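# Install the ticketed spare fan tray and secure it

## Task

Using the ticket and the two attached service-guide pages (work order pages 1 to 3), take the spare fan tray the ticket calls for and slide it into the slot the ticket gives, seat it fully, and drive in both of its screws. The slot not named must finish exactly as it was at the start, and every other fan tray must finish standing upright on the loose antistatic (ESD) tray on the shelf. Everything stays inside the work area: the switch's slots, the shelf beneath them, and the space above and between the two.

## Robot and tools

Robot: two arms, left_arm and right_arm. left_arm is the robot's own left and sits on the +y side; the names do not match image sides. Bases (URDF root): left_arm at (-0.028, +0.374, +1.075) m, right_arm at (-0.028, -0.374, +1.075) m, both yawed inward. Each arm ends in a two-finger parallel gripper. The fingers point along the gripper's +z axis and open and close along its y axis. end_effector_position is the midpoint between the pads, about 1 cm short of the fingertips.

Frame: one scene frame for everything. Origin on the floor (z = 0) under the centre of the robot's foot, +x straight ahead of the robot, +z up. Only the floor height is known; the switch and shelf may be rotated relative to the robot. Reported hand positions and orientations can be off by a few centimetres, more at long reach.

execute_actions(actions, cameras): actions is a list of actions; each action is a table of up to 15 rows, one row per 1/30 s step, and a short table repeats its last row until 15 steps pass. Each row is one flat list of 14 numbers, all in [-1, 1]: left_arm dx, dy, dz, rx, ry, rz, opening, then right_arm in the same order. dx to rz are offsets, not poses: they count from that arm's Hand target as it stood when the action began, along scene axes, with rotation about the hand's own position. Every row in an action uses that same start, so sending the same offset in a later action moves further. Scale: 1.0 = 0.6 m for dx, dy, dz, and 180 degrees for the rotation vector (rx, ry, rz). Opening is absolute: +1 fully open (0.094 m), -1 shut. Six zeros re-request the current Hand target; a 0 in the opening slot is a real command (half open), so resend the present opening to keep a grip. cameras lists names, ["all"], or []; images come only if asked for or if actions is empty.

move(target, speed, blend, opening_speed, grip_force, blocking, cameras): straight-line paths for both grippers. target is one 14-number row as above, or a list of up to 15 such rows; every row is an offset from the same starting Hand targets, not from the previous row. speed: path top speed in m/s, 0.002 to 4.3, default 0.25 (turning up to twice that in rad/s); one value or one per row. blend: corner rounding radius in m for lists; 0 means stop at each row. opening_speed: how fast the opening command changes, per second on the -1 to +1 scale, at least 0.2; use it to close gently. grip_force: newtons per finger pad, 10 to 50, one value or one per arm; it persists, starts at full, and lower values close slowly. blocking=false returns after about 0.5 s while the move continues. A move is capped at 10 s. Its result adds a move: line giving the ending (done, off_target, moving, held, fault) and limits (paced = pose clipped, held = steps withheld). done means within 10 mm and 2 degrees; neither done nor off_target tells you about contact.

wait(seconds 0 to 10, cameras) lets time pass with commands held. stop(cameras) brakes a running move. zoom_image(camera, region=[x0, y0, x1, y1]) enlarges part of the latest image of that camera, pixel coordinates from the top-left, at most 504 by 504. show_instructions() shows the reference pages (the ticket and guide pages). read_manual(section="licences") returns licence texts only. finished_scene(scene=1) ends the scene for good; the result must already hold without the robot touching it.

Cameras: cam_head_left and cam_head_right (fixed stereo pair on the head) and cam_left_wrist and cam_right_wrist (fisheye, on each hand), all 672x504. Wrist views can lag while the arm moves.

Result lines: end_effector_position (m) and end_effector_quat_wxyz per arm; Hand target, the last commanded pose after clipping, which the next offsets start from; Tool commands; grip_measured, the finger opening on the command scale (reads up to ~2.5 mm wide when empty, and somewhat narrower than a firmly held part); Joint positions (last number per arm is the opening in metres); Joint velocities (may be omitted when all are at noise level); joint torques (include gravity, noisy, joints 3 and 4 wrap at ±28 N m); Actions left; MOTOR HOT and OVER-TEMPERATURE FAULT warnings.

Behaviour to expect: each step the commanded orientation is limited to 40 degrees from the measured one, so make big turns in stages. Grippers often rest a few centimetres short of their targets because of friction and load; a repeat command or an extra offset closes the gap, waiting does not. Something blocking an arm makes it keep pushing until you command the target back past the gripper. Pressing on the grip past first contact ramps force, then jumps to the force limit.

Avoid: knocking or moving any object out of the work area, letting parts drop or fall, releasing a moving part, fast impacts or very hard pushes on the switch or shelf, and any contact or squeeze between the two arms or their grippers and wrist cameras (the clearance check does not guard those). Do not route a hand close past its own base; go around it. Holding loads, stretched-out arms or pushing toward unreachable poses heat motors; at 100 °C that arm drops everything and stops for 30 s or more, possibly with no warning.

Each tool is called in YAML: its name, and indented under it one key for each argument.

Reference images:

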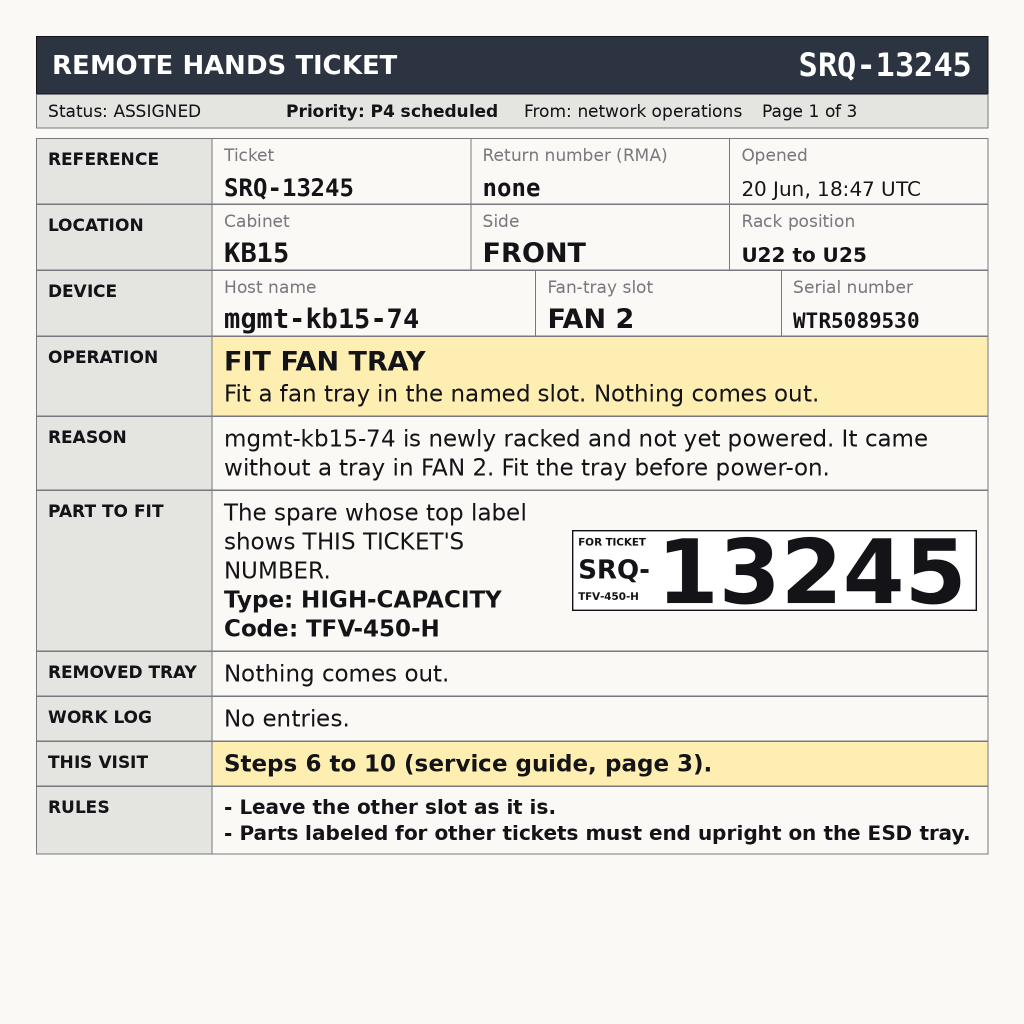

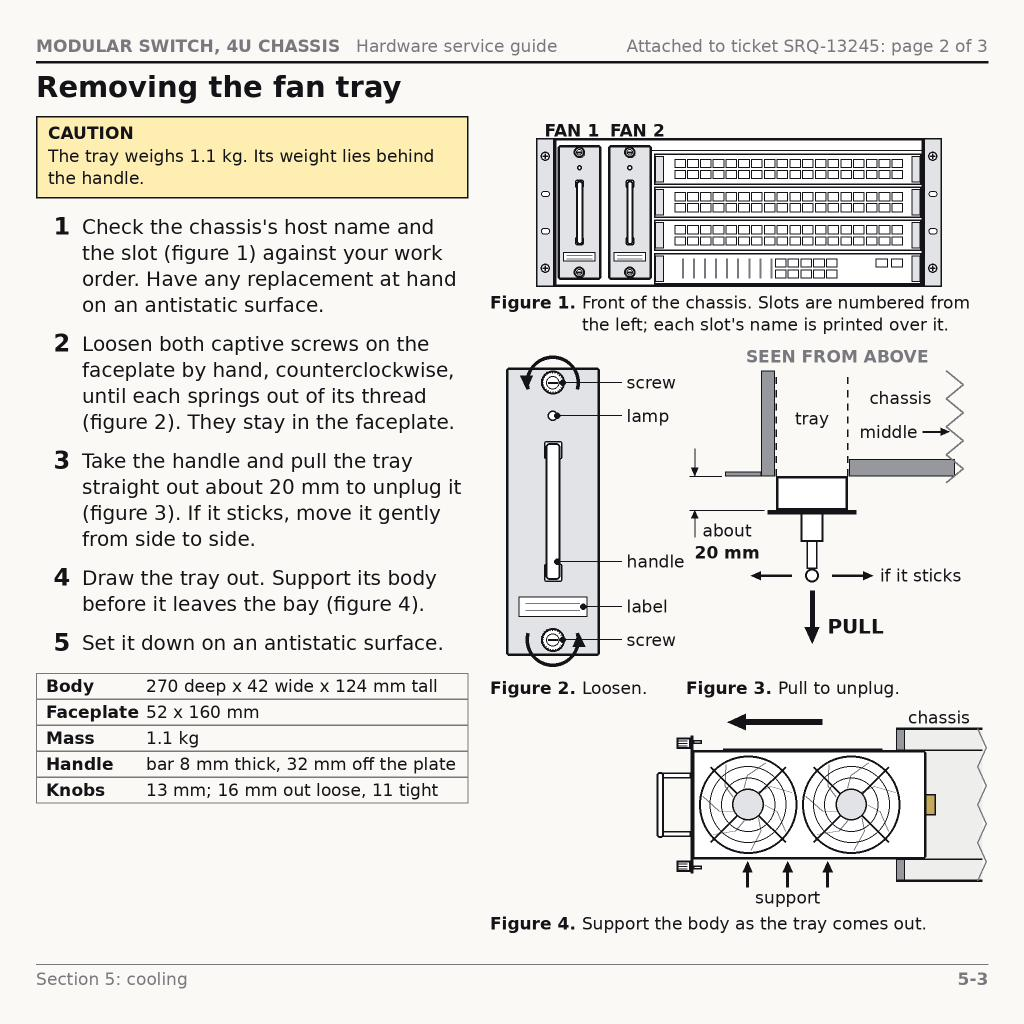

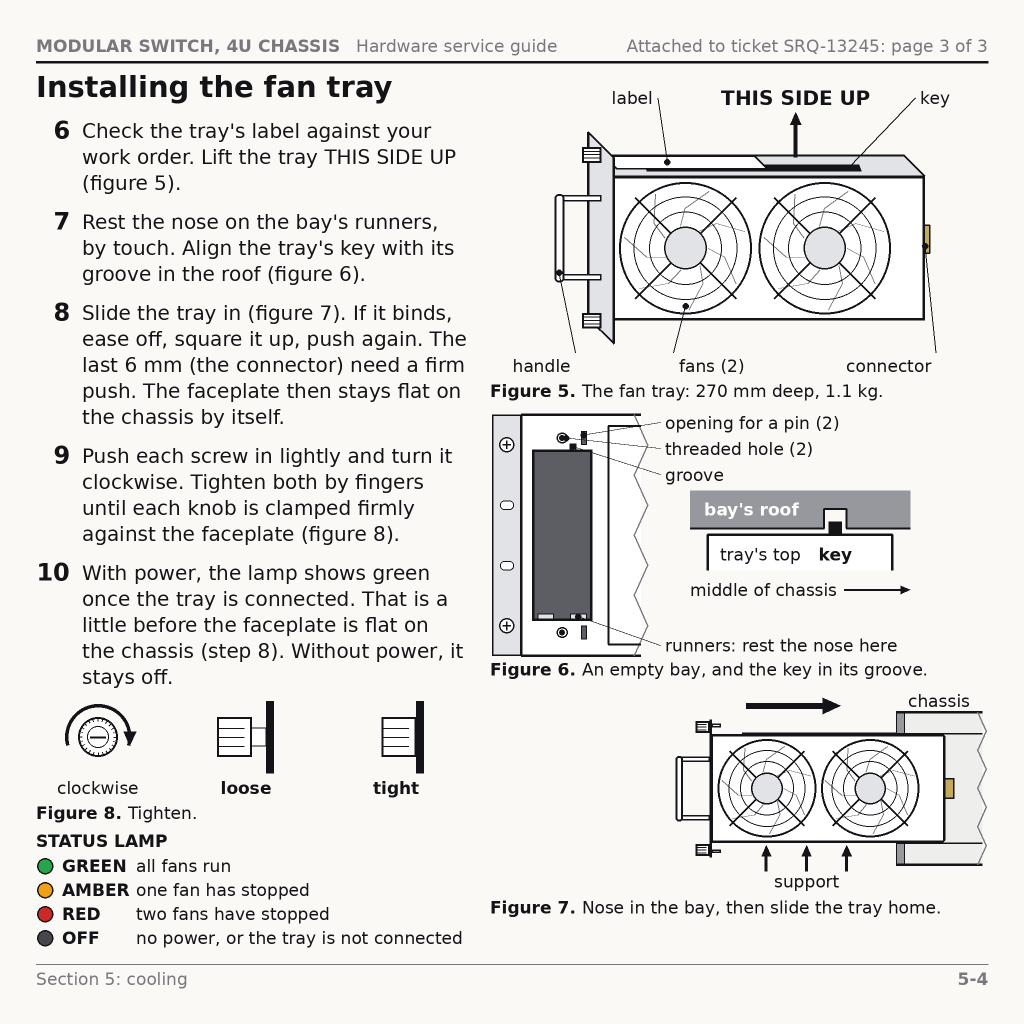

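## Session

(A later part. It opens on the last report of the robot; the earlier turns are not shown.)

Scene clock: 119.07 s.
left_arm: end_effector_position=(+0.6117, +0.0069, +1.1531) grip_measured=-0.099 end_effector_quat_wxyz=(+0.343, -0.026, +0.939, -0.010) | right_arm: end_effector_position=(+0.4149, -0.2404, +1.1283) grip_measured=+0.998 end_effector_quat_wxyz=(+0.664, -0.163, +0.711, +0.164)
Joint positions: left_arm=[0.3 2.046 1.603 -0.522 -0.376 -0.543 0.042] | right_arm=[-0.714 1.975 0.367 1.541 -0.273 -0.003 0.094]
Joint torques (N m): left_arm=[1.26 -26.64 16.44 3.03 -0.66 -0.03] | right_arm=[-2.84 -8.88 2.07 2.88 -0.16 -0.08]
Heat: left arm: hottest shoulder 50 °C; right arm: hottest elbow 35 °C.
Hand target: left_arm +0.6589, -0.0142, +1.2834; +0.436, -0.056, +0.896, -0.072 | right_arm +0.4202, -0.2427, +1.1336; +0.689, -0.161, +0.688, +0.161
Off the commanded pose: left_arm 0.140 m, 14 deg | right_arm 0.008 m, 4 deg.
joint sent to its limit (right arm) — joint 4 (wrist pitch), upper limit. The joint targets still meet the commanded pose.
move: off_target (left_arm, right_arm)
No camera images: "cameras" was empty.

move:
  target:
    - [0.0,0.0,-0.004,0,0.010,0.0,-0.25,0,0,0,0,0,0,1]
  cameras: ["all"]
  speed: 0.15

zoom_image:
  camera: "cam_right_wrist"
  region: [240, 70, 320, 180]

zoom_image:
  camera: "cam_head_left"
  region: [290, 90, 430, 290]

zoom_image:
  camera: "cam_head_right"
  region: [190, 90, 330, 290]

zoom_image:
  camera: "cam_left_wrist"
  region: [280, 0, 390, 60]

Scene clock: 120.67 s.
left_arm: end_effector_position=(+0.6084, +0.0085, +1.1494) grip_measured=-0.099 end_effector_quat_wxyz=(+0.331, -0.026, +0.943, -0.011) | right_arm: end_effector_position=(+0.4149, -0.2404, +1.1283) grip_measured=+0.998 end_effector_quat_wxyz=(+0.664, -0.163, +0.711, +0.164)
Joint positions: left_arm=[0.302 2.046 1.603 -0.543 -0.362 -0.549 0.042] | right_arm=[-0.714 1.975 0.367 1.541 -0.273 -0.003 0.094]
Joint torques (N m): left_arm=[1.2 -24.94 18.04 2.02 -0.61 -0.04] | right_arm=[-2.84 -8.94 2.07 2.86 -0.16 -0.07]
Heat: left arm: hottest elbow 50 °C; right arm: hottest elbow 35 °C.
Hand target: left_arm +0.6588, -0.0142, +1.2810; +0.421, -0.058, +0.902, -0.071 | right_arm +0.4202, -0.2427, +1.1336; +0.689, -0.161, +0.688, +0.161
Off the commanded pose: left_arm 0.143 m, 14 deg | right_arm 0.008 m, 4 deg.
joint sent to its limit (right arm) — joint 4 (wrist pitch), upper limit. The joint targets still meet the commanded pose.
move: off_target (left_arm, right_arm)
camera_calibration:
cam_left_wrist: T_world_to_cam=[[0.0627927, -0.996928, 0.0468087, -0.0867167], [-0.997964, -0.0621925, 0.0141725, 0.58675], [-0.0112178, -0.0476033, -0.998803, 1.2801], [0, 0, 0, 1]] pos_world=[0.60536, 0.0109779, 1.27431]
cam_right_wrist: T_world_to_cam=[[0.436753, -0.899467, -0.014345, -0.383747], [-0.561492, -0.260114, -0.785537, 1.06349], [0.702833, 0.35114, -0.618649, 0.622118], [0, 0, 0, 1]] pos_world=[0.3275, -0.286988, 1.21478]

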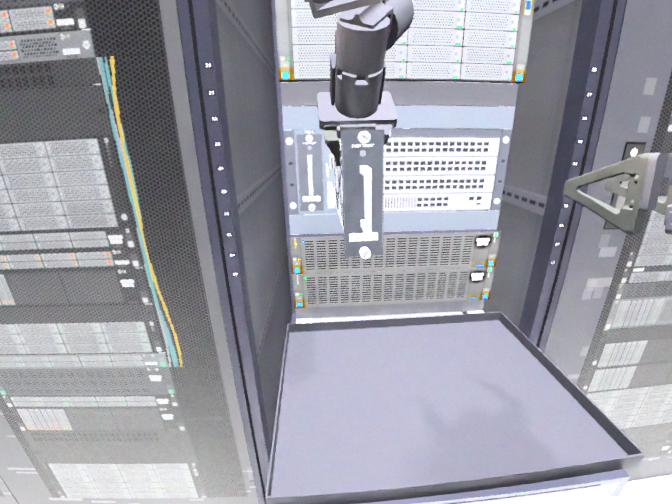

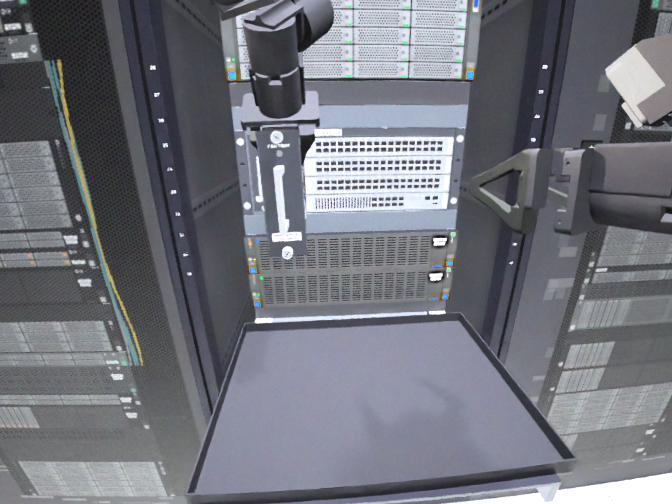

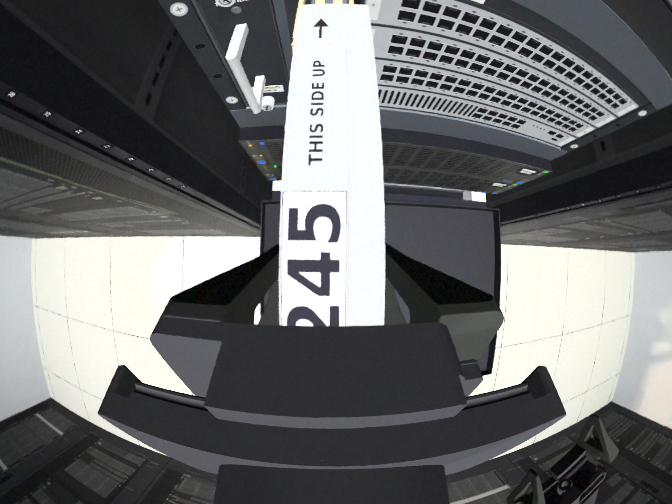

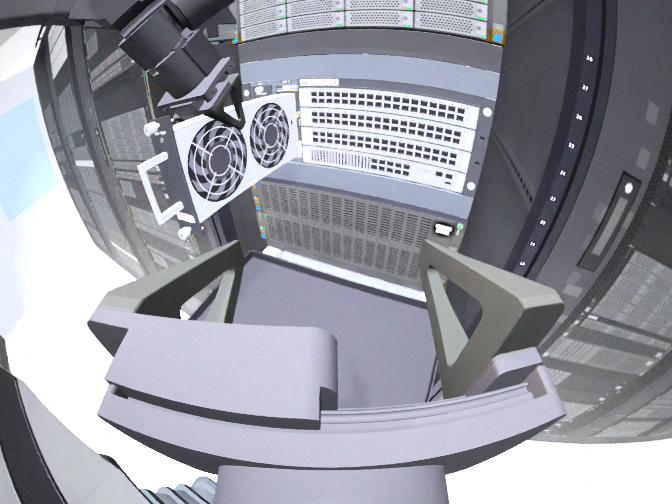

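Scaled by 4.582 from the camera's 672x504 image, which has a finer 960x720 frame.

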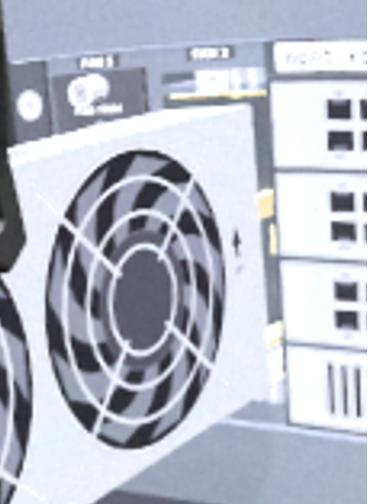

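Scaled by 2.520 from the camera's 672x504 image, which has a finer 960x720 frame.

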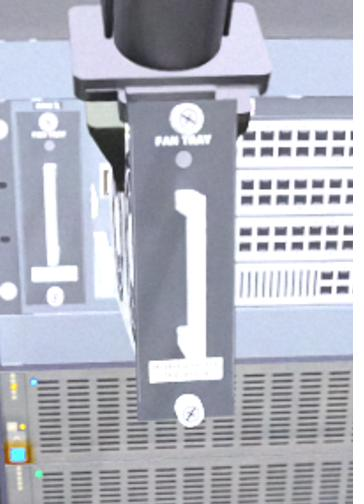

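Scaled by 2.520 from the camera's 672x504 image, which has a finer 960x720 frame.

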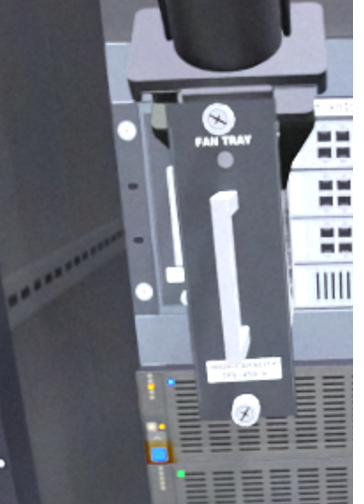

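Scaled by 4.582 from the camera's 672x504 image, which has a finer 960x720 frame.

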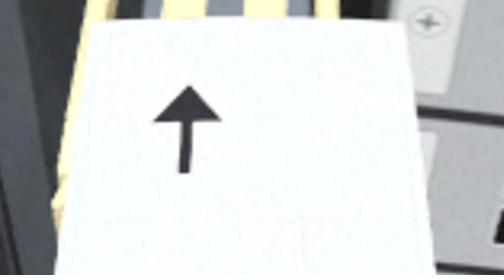

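wait:
  seconds: 0.1
  cameras: ["cam_head_left","cam_head_right","cam_right_wrist","cam_left_wrist"]

zoom_image:
  camera: "cam_right_wrist"
  region: [220, 50, 340, 200]

Scene clock: 122.43 s.
left_arm: end_effector_position=(+0.6084, +0.0085, +1.1494) grip_measured=-0.099 end_effector_quat_wxyz=(+0.331, -0.026, +0.943, -0.011) | right_arm: end_effector_position=(+0.4149, -0.2404, +1.1283) grip_measured=+0.998 end_effector_quat_wxyz=(+0.664, -0.163, +0.711, +0.164)
Joint positions: left_arm=[0.302 2.046 1.603 -0.543 -0.362 -0.549 0.042] | right_arm=[-0.714 1.975 0.367 1.541 -0.273 -0.003 0.094]
Joint torques (N m): left_arm=[0.91 -26.64 18.09 2.06 -0.56 -0.08] | right_arm=[-2.84 -8.88 2.07 2.88 -0.16 -0.07]
Heat: left arm: hottest elbow 50 °C; right arm: hottest elbow 34 °C.
Hand target: left_arm +0.6588, -0.0142, +1.2810; +0.421, -0.057, +0.902, -0.071 | right_arm +0.4202, -0.2427, +1.1336; +0.689, -0.161, +0.688, +0.161
Tool commands: left_gripper/opening=-0.25 right_gripper/opening=+1.0
Off the commanded pose: left_arm 0.143 m, 14 deg | right_arm 0.008 m, 4 deg.
wait: 0.10 s; at rest from the start
camera_calibration:
cam_left_wrist: T_world_to_cam=[[0.0630856, -0.9969, 0.0470219, -0.0871663], [-0.997945, -0.0624822, 0.014196, 0.586713], [-0.011214, -0.0478208, -0.998793, 1.28008], [0, 0, 0, 1]] pos_world=[0.605361, 0.0109776, 1.27431]
cam_right_wrist: T_world_to_cam=[[0.436753, -0.899467, -0.014345, -0.383747], [-0.561492, -0.260114, -0.785537, 1.06349], [0.702833, 0.35114, -0.618649, 0.622118], [0, 0, 0, 1]] pos_world=[0.3275, -0.286988, 1.21478]

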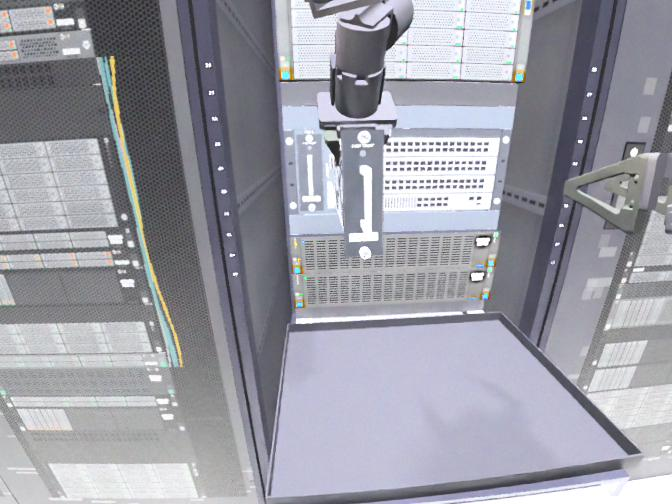

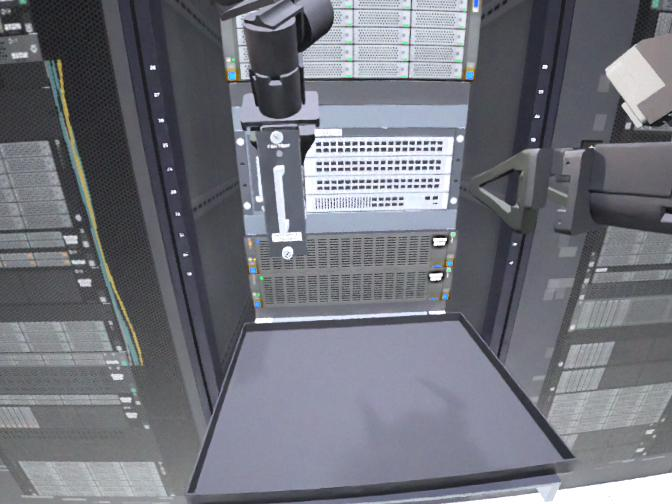

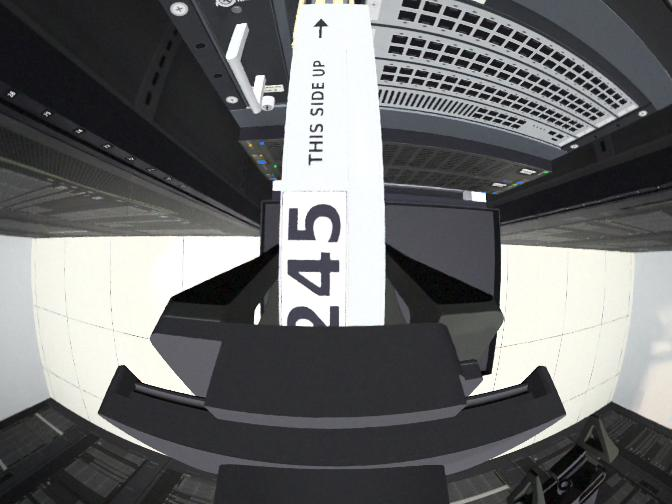

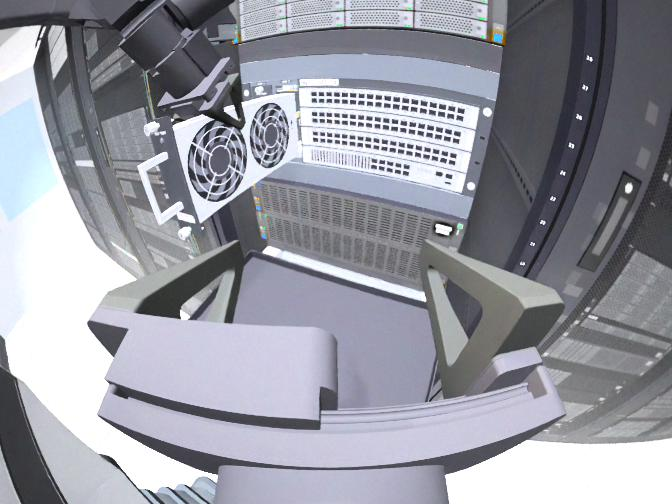

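Scaled by 3.360 from the camera's 672x504 image, which has a finer 960x720 frame.

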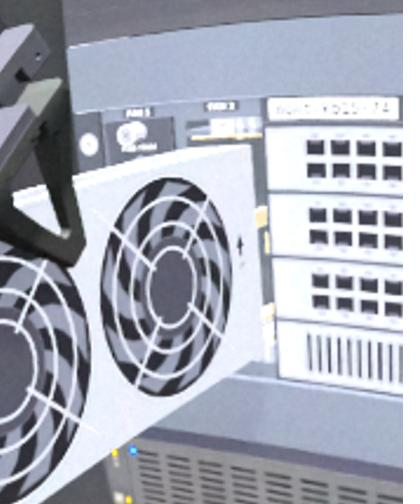

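zoom_image:
  camera: "cam_left_wrist"
  region: [270, 0, 400, 70]

zoom_image:
  camera: "cam_right_wrist"
  region: [255, 70, 315, 180]

Scaled by 3.877 from the camera's 672x504 image, which has a finer 960x720 frame.

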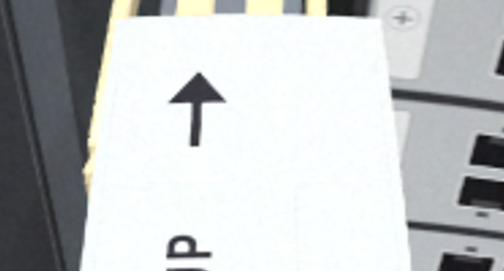

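Scaled by 4.582 from the camera's 672x504 image, which has a finer 960x720 frame.

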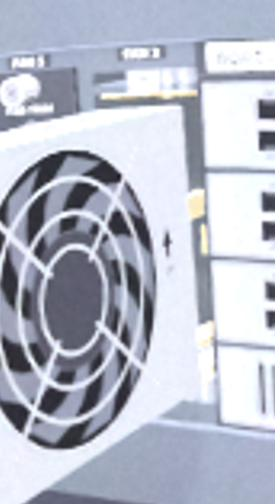

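move:
  target: [0,0,0,0,0,0,-0.25, 0.133,0.071,-0.04,0.0375,-0.074,0,1]
  speed: 0.15
  cameras: ["cam_right_wrist","cam_head_left"]

Scene clock: 127.03 s.
left_arm: end_effector_position=(+0.6084, +0.0085, +1.1494) grip_measured=-0.099 end_effector_quat_wxyz=(+0.331, -0.026, +0.943, -0.011) | right_arm: end_effector_position=(+0.4977, -0.2058, +1.1143) grip_measured=+0.998 end_effector_quat_wxyz=(+0.700, -0.163, +0.676, +0.163)
Joint positions: left_arm=[0.302 2.046 1.603 -0.543 -0.362 -0.55 0.042] | right_arm=[-0.666 2.139 0.631 1.541 -0.223 -0.002 0.094]
Joint torques (N m): left_arm=[2.02 -25.58 18.18 1.92 -0.6 -0.05] | right_arm=[-1.44 -10.17 3.36 2.85 0.14 0.13]
Heat: left arm: hottest elbow 52 °C; right arm: hottest elbow 34 °C.
Hand target: left_arm +0.6588, -0.0142, +1.2810; +0.421, -0.058, +0.902, -0.071 | right_arm +0.5000, -0.2002, +1.1096; +0.772, -0.138, +0.593, +0.181
Off the commanded pose: left_arm 0.143 m, 14 deg | right_arm 0.008 m, 13 deg.
joint sent to its limit (right arm) — joint 4 (wrist pitch), upper limit. The joint targets are off in orientation, not in position.
move: off_target (left_arm, right_arm)
camera_calibration:
cam_right_wrist: T_world_to_cam=[[0.435537, -0.900127, 0.00890797, -0.414395], [-0.482266, -0.241683, -0.842027, 1.13529], [0.760083, 0.362438, -0.539363, 0.428567], [0, 0, 0, 1]] pos_world=[0.402249, -0.253957, 1.19079]
Images, in order (width x height): cam_head_left 672x504, cam_right_wrist 672x504.

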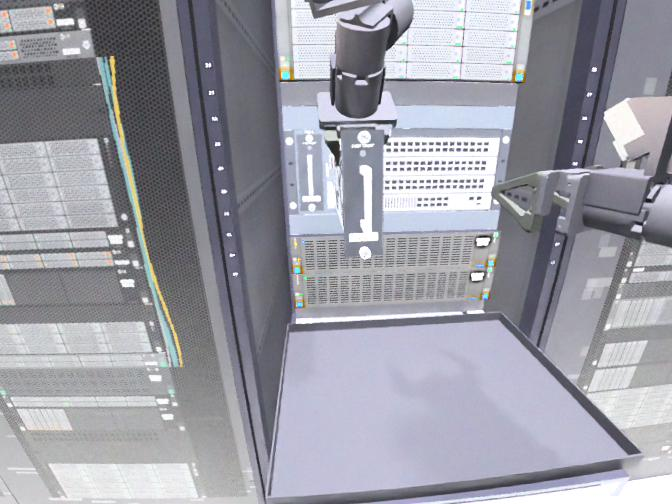

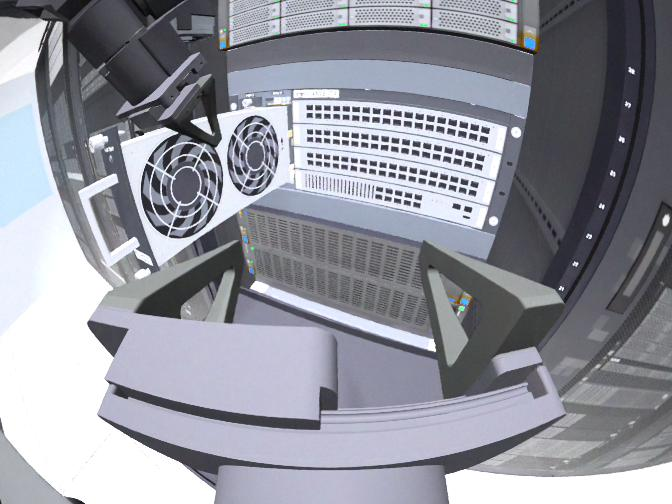

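zoom_image:
  camera: "cam_right_wrist"
  region: [225, 80, 325, 220]

zoom_image:
  camera: "cam_right_wrist"
  region: [265, 85, 305, 145]

zoom_image:
  camera: "cam_right_wrist"
  region: [265, 140, 305, 200]

Scaled by 3.600 from the camera's 672x504 image, which has a finer 960x720 frame.

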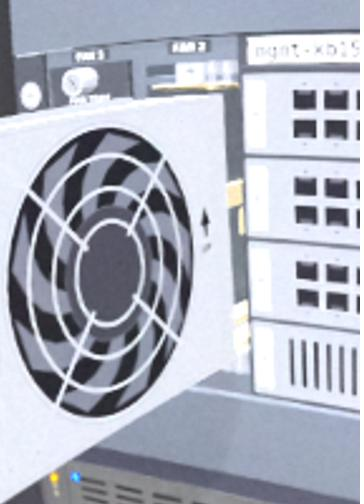

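Scaled by 8.400 from the camera's 672x504 image, which has a finer 960x720 frame.

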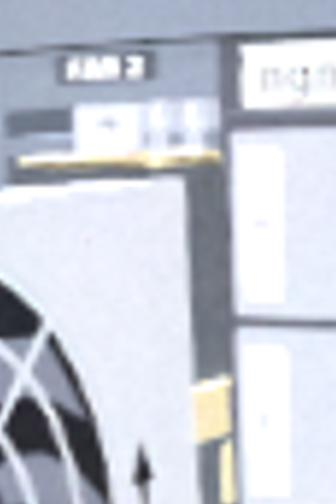

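Scaled by 8.400 from the camera's 672x504 image, which has a finer 960x720 frame.

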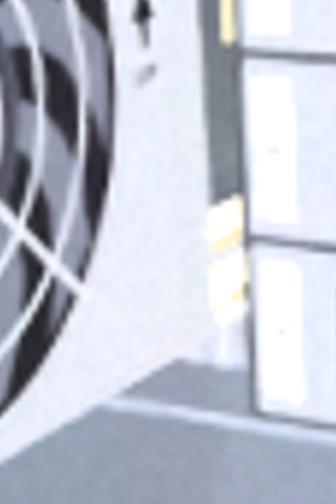

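move:
  target: [0,0,0,0,0,0,-0.25, 0.2,0.06,0,0,0,0.157,1]
  speed: 0.15
  cameras: ["cam_right_wrist"]

zoom_image:
  camera: "cam_right_wrist"
  region: [225, 50, 345, 200]

Scene clock: 139.17 s.
left_arm: end_effector_position=(+0.6084, +0.0085, +1.1494) grip_measured=-0.099 end_effector_quat_wxyz=(+0.331, -0.026, +0.943, -0.011) | right_arm: end_effector_position=(+0.6138, -0.1596, +1.1173) grip_measured=+0.998 end_effector_quat_wxyz=(+0.695, -0.284, +0.553, +0.360)
Joint positions: left_arm=[0.302 2.046 1.603 -0.543 -0.362 -0.55 0.042] | right_arm=[-0.767 2.393 1.178 1.541 -0.785 0.236 0.094]
Joint torques (N m): left_arm=[1.03 -25 18.32 1.81 -0.64 -0.03] | right_arm=[-2.84 -14.39 6.52 2.48 -0.02 0.13]
Heat: left arm: hottest elbow 54 °C; right arm: hottest elbow 34 °C.
Hand target: left_arm +0.6588, -0.0142, +1.2810; +0.421, -0.058, +0.902, -0.071 | right_arm +0.6200, -0.1640, +1.1096; +0.704, -0.278, +0.542, +0.364
Off the commanded pose: left_arm 0.143 m, 14 deg | right_arm 0.011 m, 2 deg.
joint sent to its limit (right arm) — joint 4 (wrist pitch), upper limit. The joint targets still meet the commanded pose.
move: off_target (left_arm, right_arm)
camera_calibration:
cam_right_wrist: T_world_to_cam=[[0.807021, -0.590499, -0.00525021, -0.586148], [-0.219573, -0.291809, -0.930932, 1.13501], [0.548183, 0.752435, -0.365154, 0.322921], [0, 0, 0, 1]] pos_world=[0.545233, -0.25789, 1.17146]
Images, in order (width x height): cam_right_wrist 672x504.

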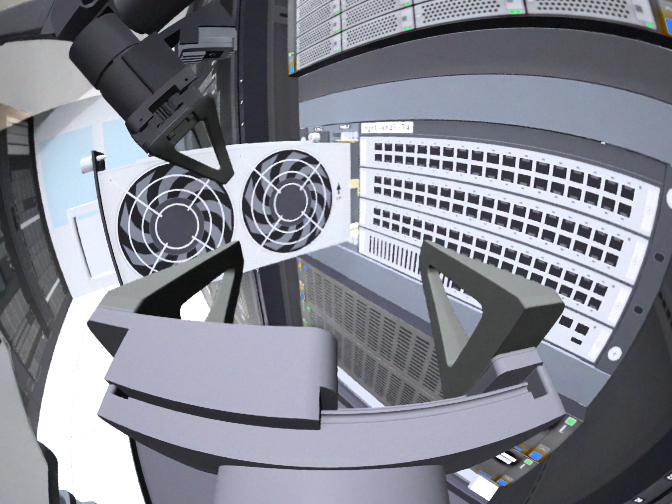

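Scaled by 3.360 from the camera's 672x504 image, which has a finer 960x720 frame.

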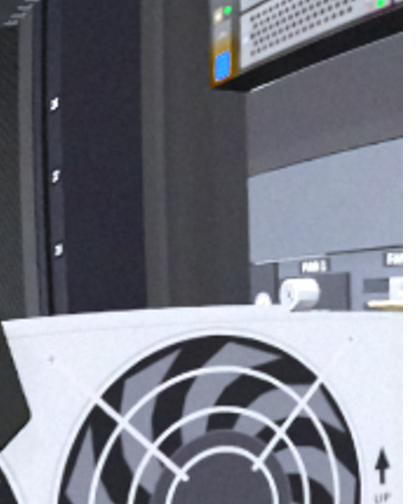

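zoom_image:
  camera: "cam_right_wrist"
  region: [300, 115, 400, 265]

zoom_image:
  camera: "cam_right_wrist"
  region: [325, 115, 375, 190]

zoom_image:
  camera: "cam_right_wrist"
  region: [325, 185, 375, 260]

Scaled by 3.360 from the camera's 672x504 image, which has a finer 960x720 frame.

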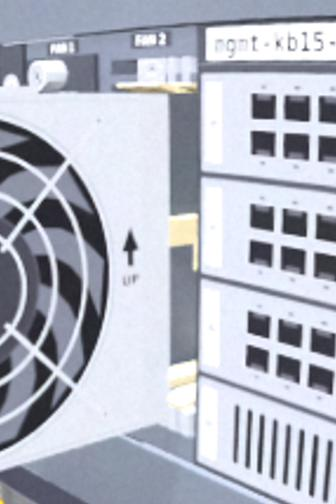

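Scaled by 6.720 from the camera's 672x504 image, which has a finer 960x720 frame.

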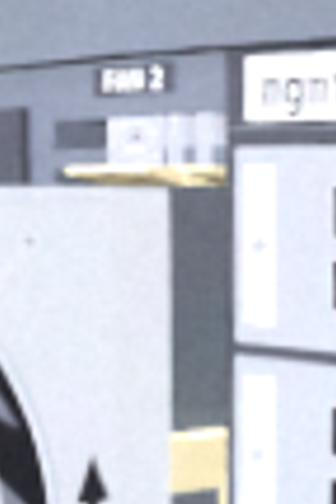

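Scaled by 6.720 from the camera's 672x504 image, which has a finer 960x720 frame.

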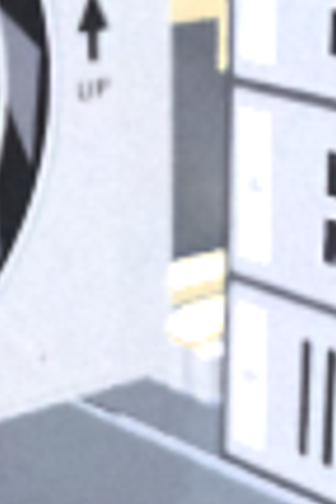

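move:
  target: [0,0.0125,0,0,0,0,-0.25, 0,0,0,0,0,0,1]
  speed: 0.1
  cameras: ["cam_right_wrist"]

zoom_image:
  camera: "cam_right_wrist"
  region: [325, 115, 375, 190]

Scene clock: 144.60 s.
left_arm: end_effector_position=(+0.6122, +0.0150, +1.1492) grip_measured=-0.099 end_effector_quat_wxyz=(+0.330, -0.031, +0.943, -0.011) | right_arm: end_effector_position=(+0.6138, -0.1596, +1.1173) grip_measured=+0.998 end_effector_quat_wxyz=(+0.695, -0.284, +0.553, +0.360)
Joint positions: left_arm=[0.314 2.046 1.603 -0.543 -0.357 -0.55 0.042] | right_arm=[-0.767 2.393 1.178 1.541 -0.785 0.237 0.094]
Joint torques (N m): left_arm=[1.55 -26.4 17.03 2.48 -0.54 0] | right_arm=[-2.9 -14.39 6.53 2.45 -0.01 0.13]
Heat: left arm: hottest elbow 55 °C; right arm: hottest elbow 34 °C.
Hand target: left_arm +0.6588, -0.0068, +1.2810; +0.421, -0.057, +0.902, -0.071 | right_arm +0.6200, -0.1640, +1.1096; +0.704, -0.279, +0.542, +0.364
Off the commanded pose: left_arm 0.141 m, 14 deg | right_arm 0.011 m, 2 deg.
joint sent to its limit (right arm) — joint 4 (wrist pitch), upper limit. The joint targets still meet the commanded pose.
move: off_target (left_arm, right_arm)
camera_calibration:
cam_right_wrist: T_world_to_cam=[[0.807142, -0.590327, -0.00603402, -0.585394], [-0.220104, -0.291428, -0.930927, 1.13538], [0.547792, 0.752718, -0.365157, 0.32323], [0, 0, 0, 1]] pos_world=[0.545335, -0.257992, 1.17146]
Images, in order (width x height): cam_right_wrist 672x504.

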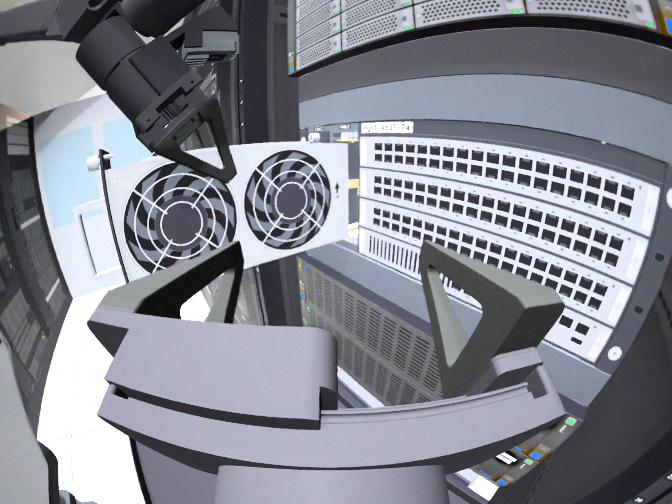

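Scaled by 6.720 from the camera's 672x504 image, which has a finer 960x720 frame.

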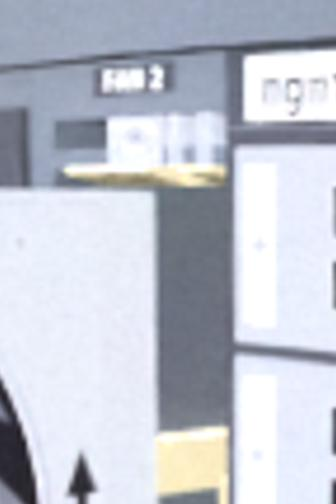

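move:
  target: [0.01,0,0,0,0,0,-0.25, 0,0,0,0,0,0,1]
  speed: 0.1
  cameras: ["cam_right_wrist"]

zoom_image:
  camera: "cam_right_wrist"
  region: [325, 115, 375, 190]

Scene clock: 146.03 s.
left_arm: end_effector_position=(+0.6129, +0.0162, +1.1490) grip_measured=-0.099 end_effector_quat_wxyz=(+0.330, -0.031, +0.944, -0.012) | right_arm: end_effector_position=(+0.6138, -0.1596, +1.1173) grip_measured=+0.998 end_effector_quat_wxyz=(+0.695, -0.284, +0.553, +0.360)
Joint positions: left_arm=[0.316 2.046 1.603 -0.543 -0.354 -0.55 0.042] | right_arm=[-0.767 2.393 1.178 1.541 -0.785 0.237 0.094]
Joint torques (N m): left_arm=[1.67 -25.23 18 2.03 -0.57 0.1] | right_arm=[-2.84 -14.33 6.52 2.45 -0.01 0.13]
Heat: left arm: hottest elbow 55 °C; right arm: hottest elbow 34 °C.
Hand target: left_arm +0.6648, -0.0067, +1.2810; +0.421, -0.057, +0.902, -0.071 | right_arm +0.6200, -0.1640, +1.1096; +0.704, -0.279, +0.542, +0.364
Off the commanded pose: left_arm 0.144 m, 14 deg | right_arm 0.011 m, 2 deg.
joint sent to its limit (right arm) — joint 4 (wrist pitch), upper limit. The joint targets still meet the commanded pose.
move: off_target (left_arm, right_arm)
camera_calibration:
cam_right_wrist: T_world_to_cam=[[0.807142, -0.590327, -0.00603402, -0.585394], [-0.220104, -0.291428, -0.930927, 1.13538], [0.547792, 0.752718, -0.365157, 0.32323], [0, 0, 0, 1]] pos_world=[0.545335, -0.257992, 1.17146]
Images, in order (width x height): cam_right_wrist 672x504.

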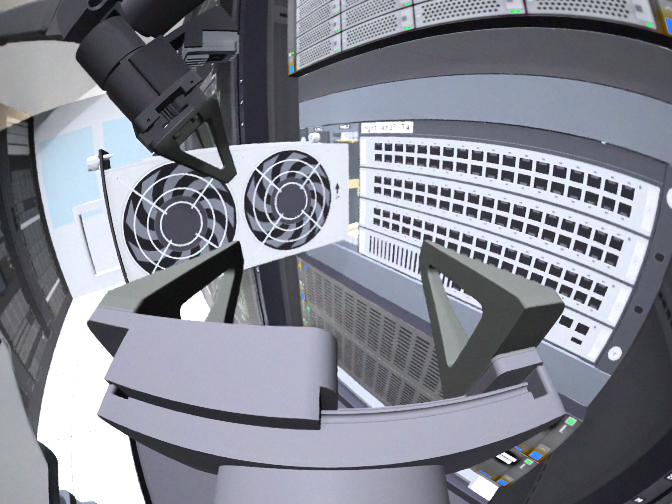

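Scaled by 6.720 from the camera's 672x504 image, which has a finer 960x720 frame.

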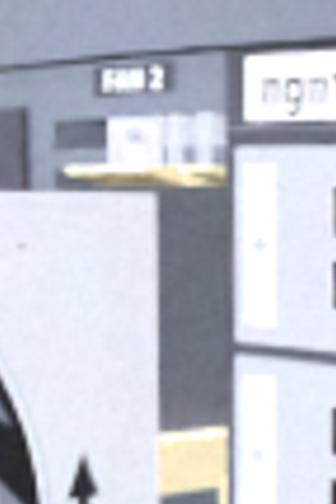

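move:
  target: [0.02,0,0.005,0,0,0,-0.25, 0,0,0,0,0,0,1]
  speed: 0.1
  cameras: ["cam_right_wrist"]

zoom_image:
  camera: "cam_right_wrist"
  region: [325, 115, 375, 190]

Scene clock: 147.50 s.
left_arm: end_effector_position=(+0.6144, +0.0240, +1.1409) grip_measured=-0.099 end_effector_quat_wxyz=(+0.321, -0.034, +0.947, -0.007) | right_arm: end_effector_position=(+0.6138, -0.1596, +1.1173) grip_measured=+0.998 end_effector_quat_wxyz=(+0.695, -0.284, +0.553, +0.360)
Joint positions: left_arm=[0.328 2.055 1.603 -0.553 -0.348 -0.549 0.042] | right_arm=[-0.767 2.393 1.178 1.541 -0.785 0.237 0.094]
Joint torques (N m): left_arm=[1.9 -24.82 20.25 1.95 -0.57 0.1] | right_arm=[-2.84 -14.33 6.52 2.47 -0.01 0.13]
Heat: left arm: hottest elbow 56 °C; right arm: hottest elbow 34 °C.
Hand target: left_arm +0.6768, -0.0067, +1.2841; +0.422, -0.057, +0.902, -0.071 | right_arm +0.6200, -0.1640, +1.1096; +0.704, -0.279, +0.542, +0.364
Off the commanded pose: left_arm 0.159 m, 15 deg | right_arm 0.011 m, 2 deg.
joint sent to its limit (right arm) — joint 4 (wrist pitch), upper limit. The joint targets still meet the commanded pose.
move: off_target (left_arm, right_arm)
camera_calibration:
cam_right_wrist: T_world_to_cam=[[0.807142, -0.590327, -0.00603402, -0.585394], [-0.220104, -0.291428, -0.930927, 1.13538], [0.547792, 0.752718, -0.365157, 0.32323], [0, 0, 0, 1]] pos_world=[0.545335, -0.257992, 1.17146]
Images, in order (width x height): cam_right_wrist 672x504.

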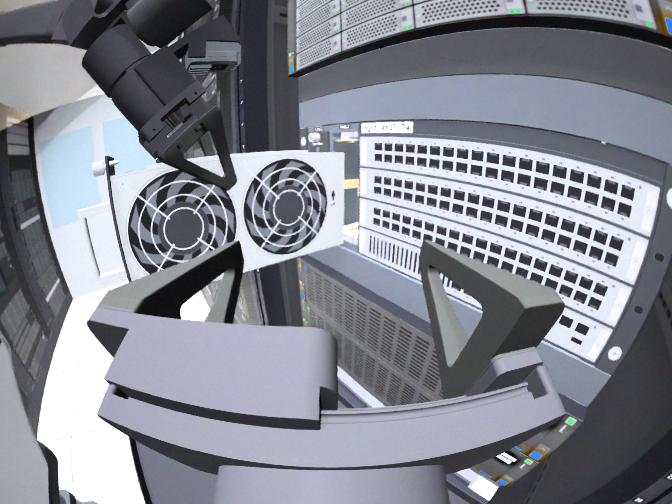

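Scaled by 6.720 from the camera's 672x504 image, which has a finer 960x720 frame.

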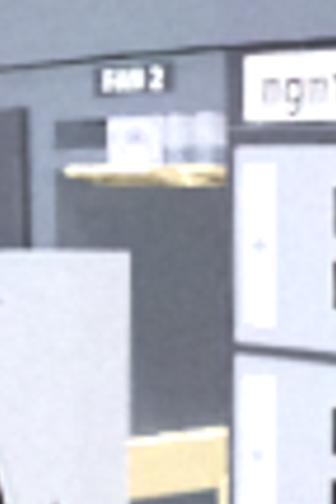

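move:
  target: [0.012,-0.0266,0.055,-0.0103,-0.0161,-0.0038,-0.25, 0,0,0,0,0,0,1]
  speed: 0.08
  cameras: ["cam_right_wrist"]

zoom_image:
  camera: "cam_right_wrist"
  region: [325, 115, 375, 190]

Scene clock: 155.40 s.
left_arm: end_effector_position=(+0.6231, +0.0181, +1.1546) grip_measured=-0.099 end_effector_quat_wxyz=(+0.331, -0.036, +0.943, -0.016) | right_arm: end_effector_position=(+0.6138, -0.1596, +1.1173) grip_measured=+0.998 end_effector_quat_wxyz=(+0.695, -0.284, +0.553, +0.360)
Joint positions: left_arm=[0.328 2.055 1.632 -0.553 -0.346 -0.549 0.042] | right_arm=[-0.767 2.393 1.178 1.541 -0.785 0.237 0.094]
Joint torques (N m): left_arm=[0.97 -26.93 21.37 2.41 -0.55 0.07] | right_arm=[-2.9 -14.39 6.52 2.47 -0.01 0.13]
Heat: left arm: hottest elbow 58 °C; right arm: hottest shoulder 34 °C.
Hand target: left_arm +0.6840, -0.0227, +1.3172; +0.443, -0.057, +0.890, -0.089 | right_arm +0.6200, -0.1640, +1.1096; +0.704, -0.279, +0.542, +0.364
Off the commanded pose: left_arm 0.178 m, 17 deg | right_arm 0.011 m, 2 deg.
joint sent to its limit (right arm) — joint 4 (wrist pitch), upper limit. The joint targets still meet the commanded pose.
move: off_target (left_arm, right_arm)
camera_calibration:
cam_right_wrist: T_world_to_cam=[[0.807142, -0.590327, -0.00603402, -0.585394], [-0.220104, -0.291428, -0.930927, 1.13538], [0.547792, 0.752718, -0.365157, 0.32323], [0, 0, 0, 1]] pos_world=[0.545335, -0.257992, 1.17146]
Images, in order (width x height): cam_right_wrist 672x504.

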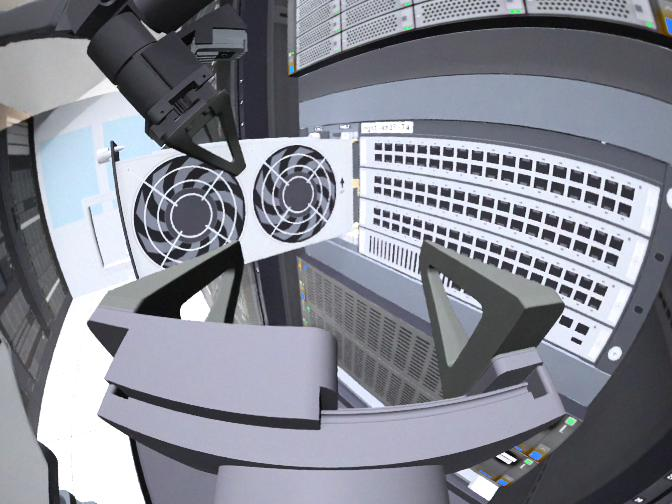

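Scaled by 6.720 from the camera's 672x504 image, which has a finer 960x720 frame.

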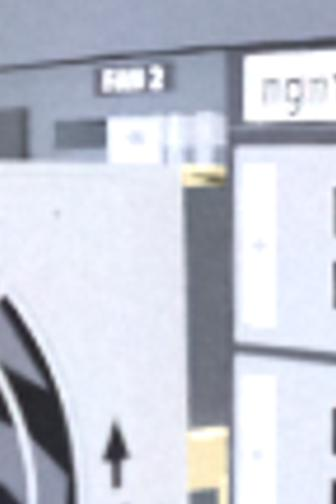

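move:
  target: [-0.005,-0.016,-0.0237,0.0031,0.0048,-0.0038,-0.25, 0,0,0,0,0,0,1]
  speed: 0.08
  cameras: ["cam_right_wrist"]

zoom_image:
  camera: "cam_right_wrist"
  region: [325, 115, 375, 190]

Scene clock: 157.53 s.
left_arm: end_effector_position=(+0.6230, +0.0093, +1.1539) grip_measured=-0.099 end_effector_quat_wxyz=(+0.333, -0.032, +0.942, -0.018) | right_arm: end_effector_position=(+0.6138, -0.1596, +1.1173) grip_measured=+0.998 end_effector_quat_wxyz=(+0.695, -0.284, +0.553, +0.360)
Joint positions: left_arm=[0.318 2.065 1.646 -0.553 -0.346 -0.549 0.042] | right_arm=[-0.767 2.393 1.178 1.541 -0.785 0.237 0.094]
Joint torques (N m): left_arm=[0.32 -25.64 21.33 2.32 -0.61 0.11] | right_arm=[-2.84 -14.33 6.52 2.48 -0.01 0.13]
Heat: left arm: hottest elbow 59 °C; right arm: hottest shoulder 34 °C.
Hand target: left_arm +0.6811, -0.0323, +1.3031; +0.436, -0.050, +0.894, -0.087 | right_arm +0.6200, -0.1640, +1.1096; +0.704, -0.279, +0.542, +0.364
Off the commanded pose: left_arm 0.165 m, 15 deg | right_arm 0.011 m, 2 deg.
joint sent to its limit (right arm) — joint 4 (wrist pitch), upper limit. The joint targets still meet the commanded pose.
move: off_target (left_arm, right_arm)
camera_calibration:
cam_right_wrist: T_world_to_cam=[[0.807142, -0.590327, -0.00603402, -0.585394], [-0.220104, -0.291428, -0.930927, 1.13538], [0.547792, 0.752718, -0.365157, 0.32323], [0, 0, 0, 1]] pos_world=[0.545335, -0.257992, 1.17146]
Images, in order (width x height): cam_right_wrist 672x504.

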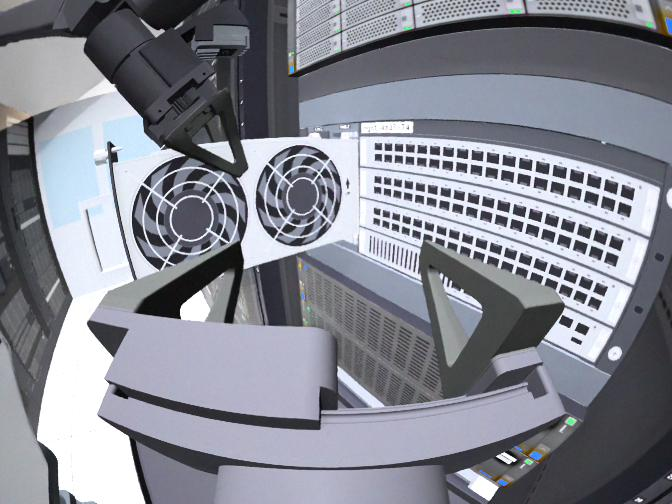

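Scaled by 6.720 from the camera's 672x504 image, which has a finer 960x720 frame.

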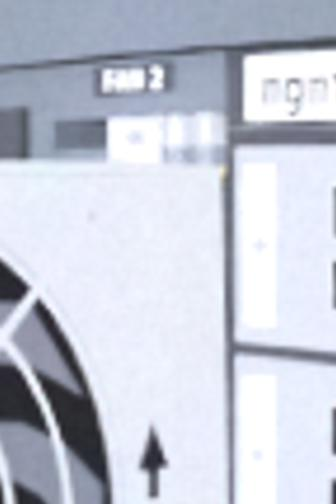

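move:
  target: [0.0107,0.027,-0.0288,0.0041,0.0061,0.0066,-0.25, 0,0,0,0,0,0,1]
  speed: 0.08
  cameras: ["cam_right_wrist"]

zoom_image:
  camera: "cam_right_wrist"
  region: [325, 115, 375, 190]

Scene clock: 160.67 s.
left_arm: end_effector_position=(+0.6240, +0.0140, +1.1363) grip_measured=-0.099 end_effector_quat_wxyz=(+0.323, -0.032, +0.946, -0.011) | right_arm: end_effector_position=(+0.6138, -0.1596, +1.1173) grip_measured=+0.998 end_effector_quat_wxyz=(+0.695, -0.284, +0.553, +0.360)
Joint positions: left_arm=[0.324 2.089 1.646 -0.553 -0.346 -0.549 0.042] | right_arm=[-0.767 2.393 1.178 1.541 -0.785 0.237 0.094]
Joint torques (N m): left_arm=[0.85 -27.34 20.16 2.3 -0.65 0.1] | right_arm=[-2.78 -14.33 6.53 2.47 -0.01 0.13]
Heat: left arm: hottest elbow 60 °C; right arm: hottest shoulder 34 °C.
Hand target: left_arm +0.6875, -0.0162, +1.2857; +0.428, -0.058, +0.898, -0.076 | right_arm +0.6200, -0.1640, +1.1096; +0.704, -0.279, +0.542, +0.364
Off the commanded pose: left_arm 0.165 m, 16 deg | right_arm 0.011 m, 2 deg.
joint sent to its limit (right arm) — joint 4 (wrist pitch), upper limit. The joint targets still meet the commanded pose.
move: off_target (left_arm, right_arm)
camera_calibration:
cam_right_wrist: T_world_to_cam=[[0.807142, -0.590327, -0.00603402, -0.585394], [-0.220104, -0.291428, -0.930927, 1.13538], [0.547792, 0.752718, -0.365157, 0.32323], [0, 0, 0, 1]] pos_world=[0.545335, -0.257992, 1.17146]
Images, in order (width x height): cam_right_wrist 672x504.

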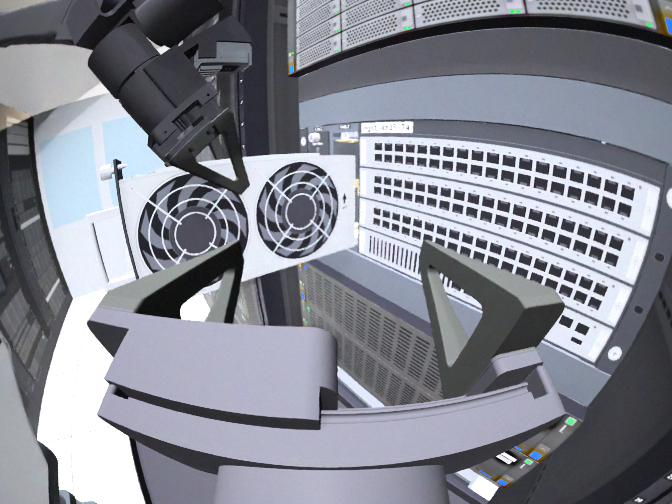

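Scaled by 6.720 from the camera's 672x504 image, which has a finer 960x720 frame.

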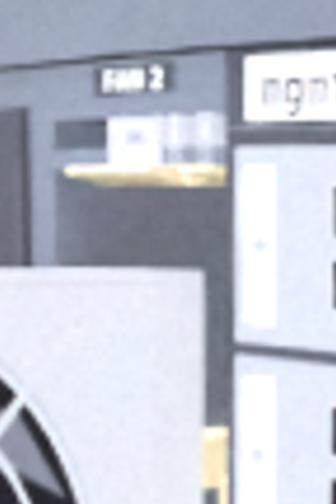

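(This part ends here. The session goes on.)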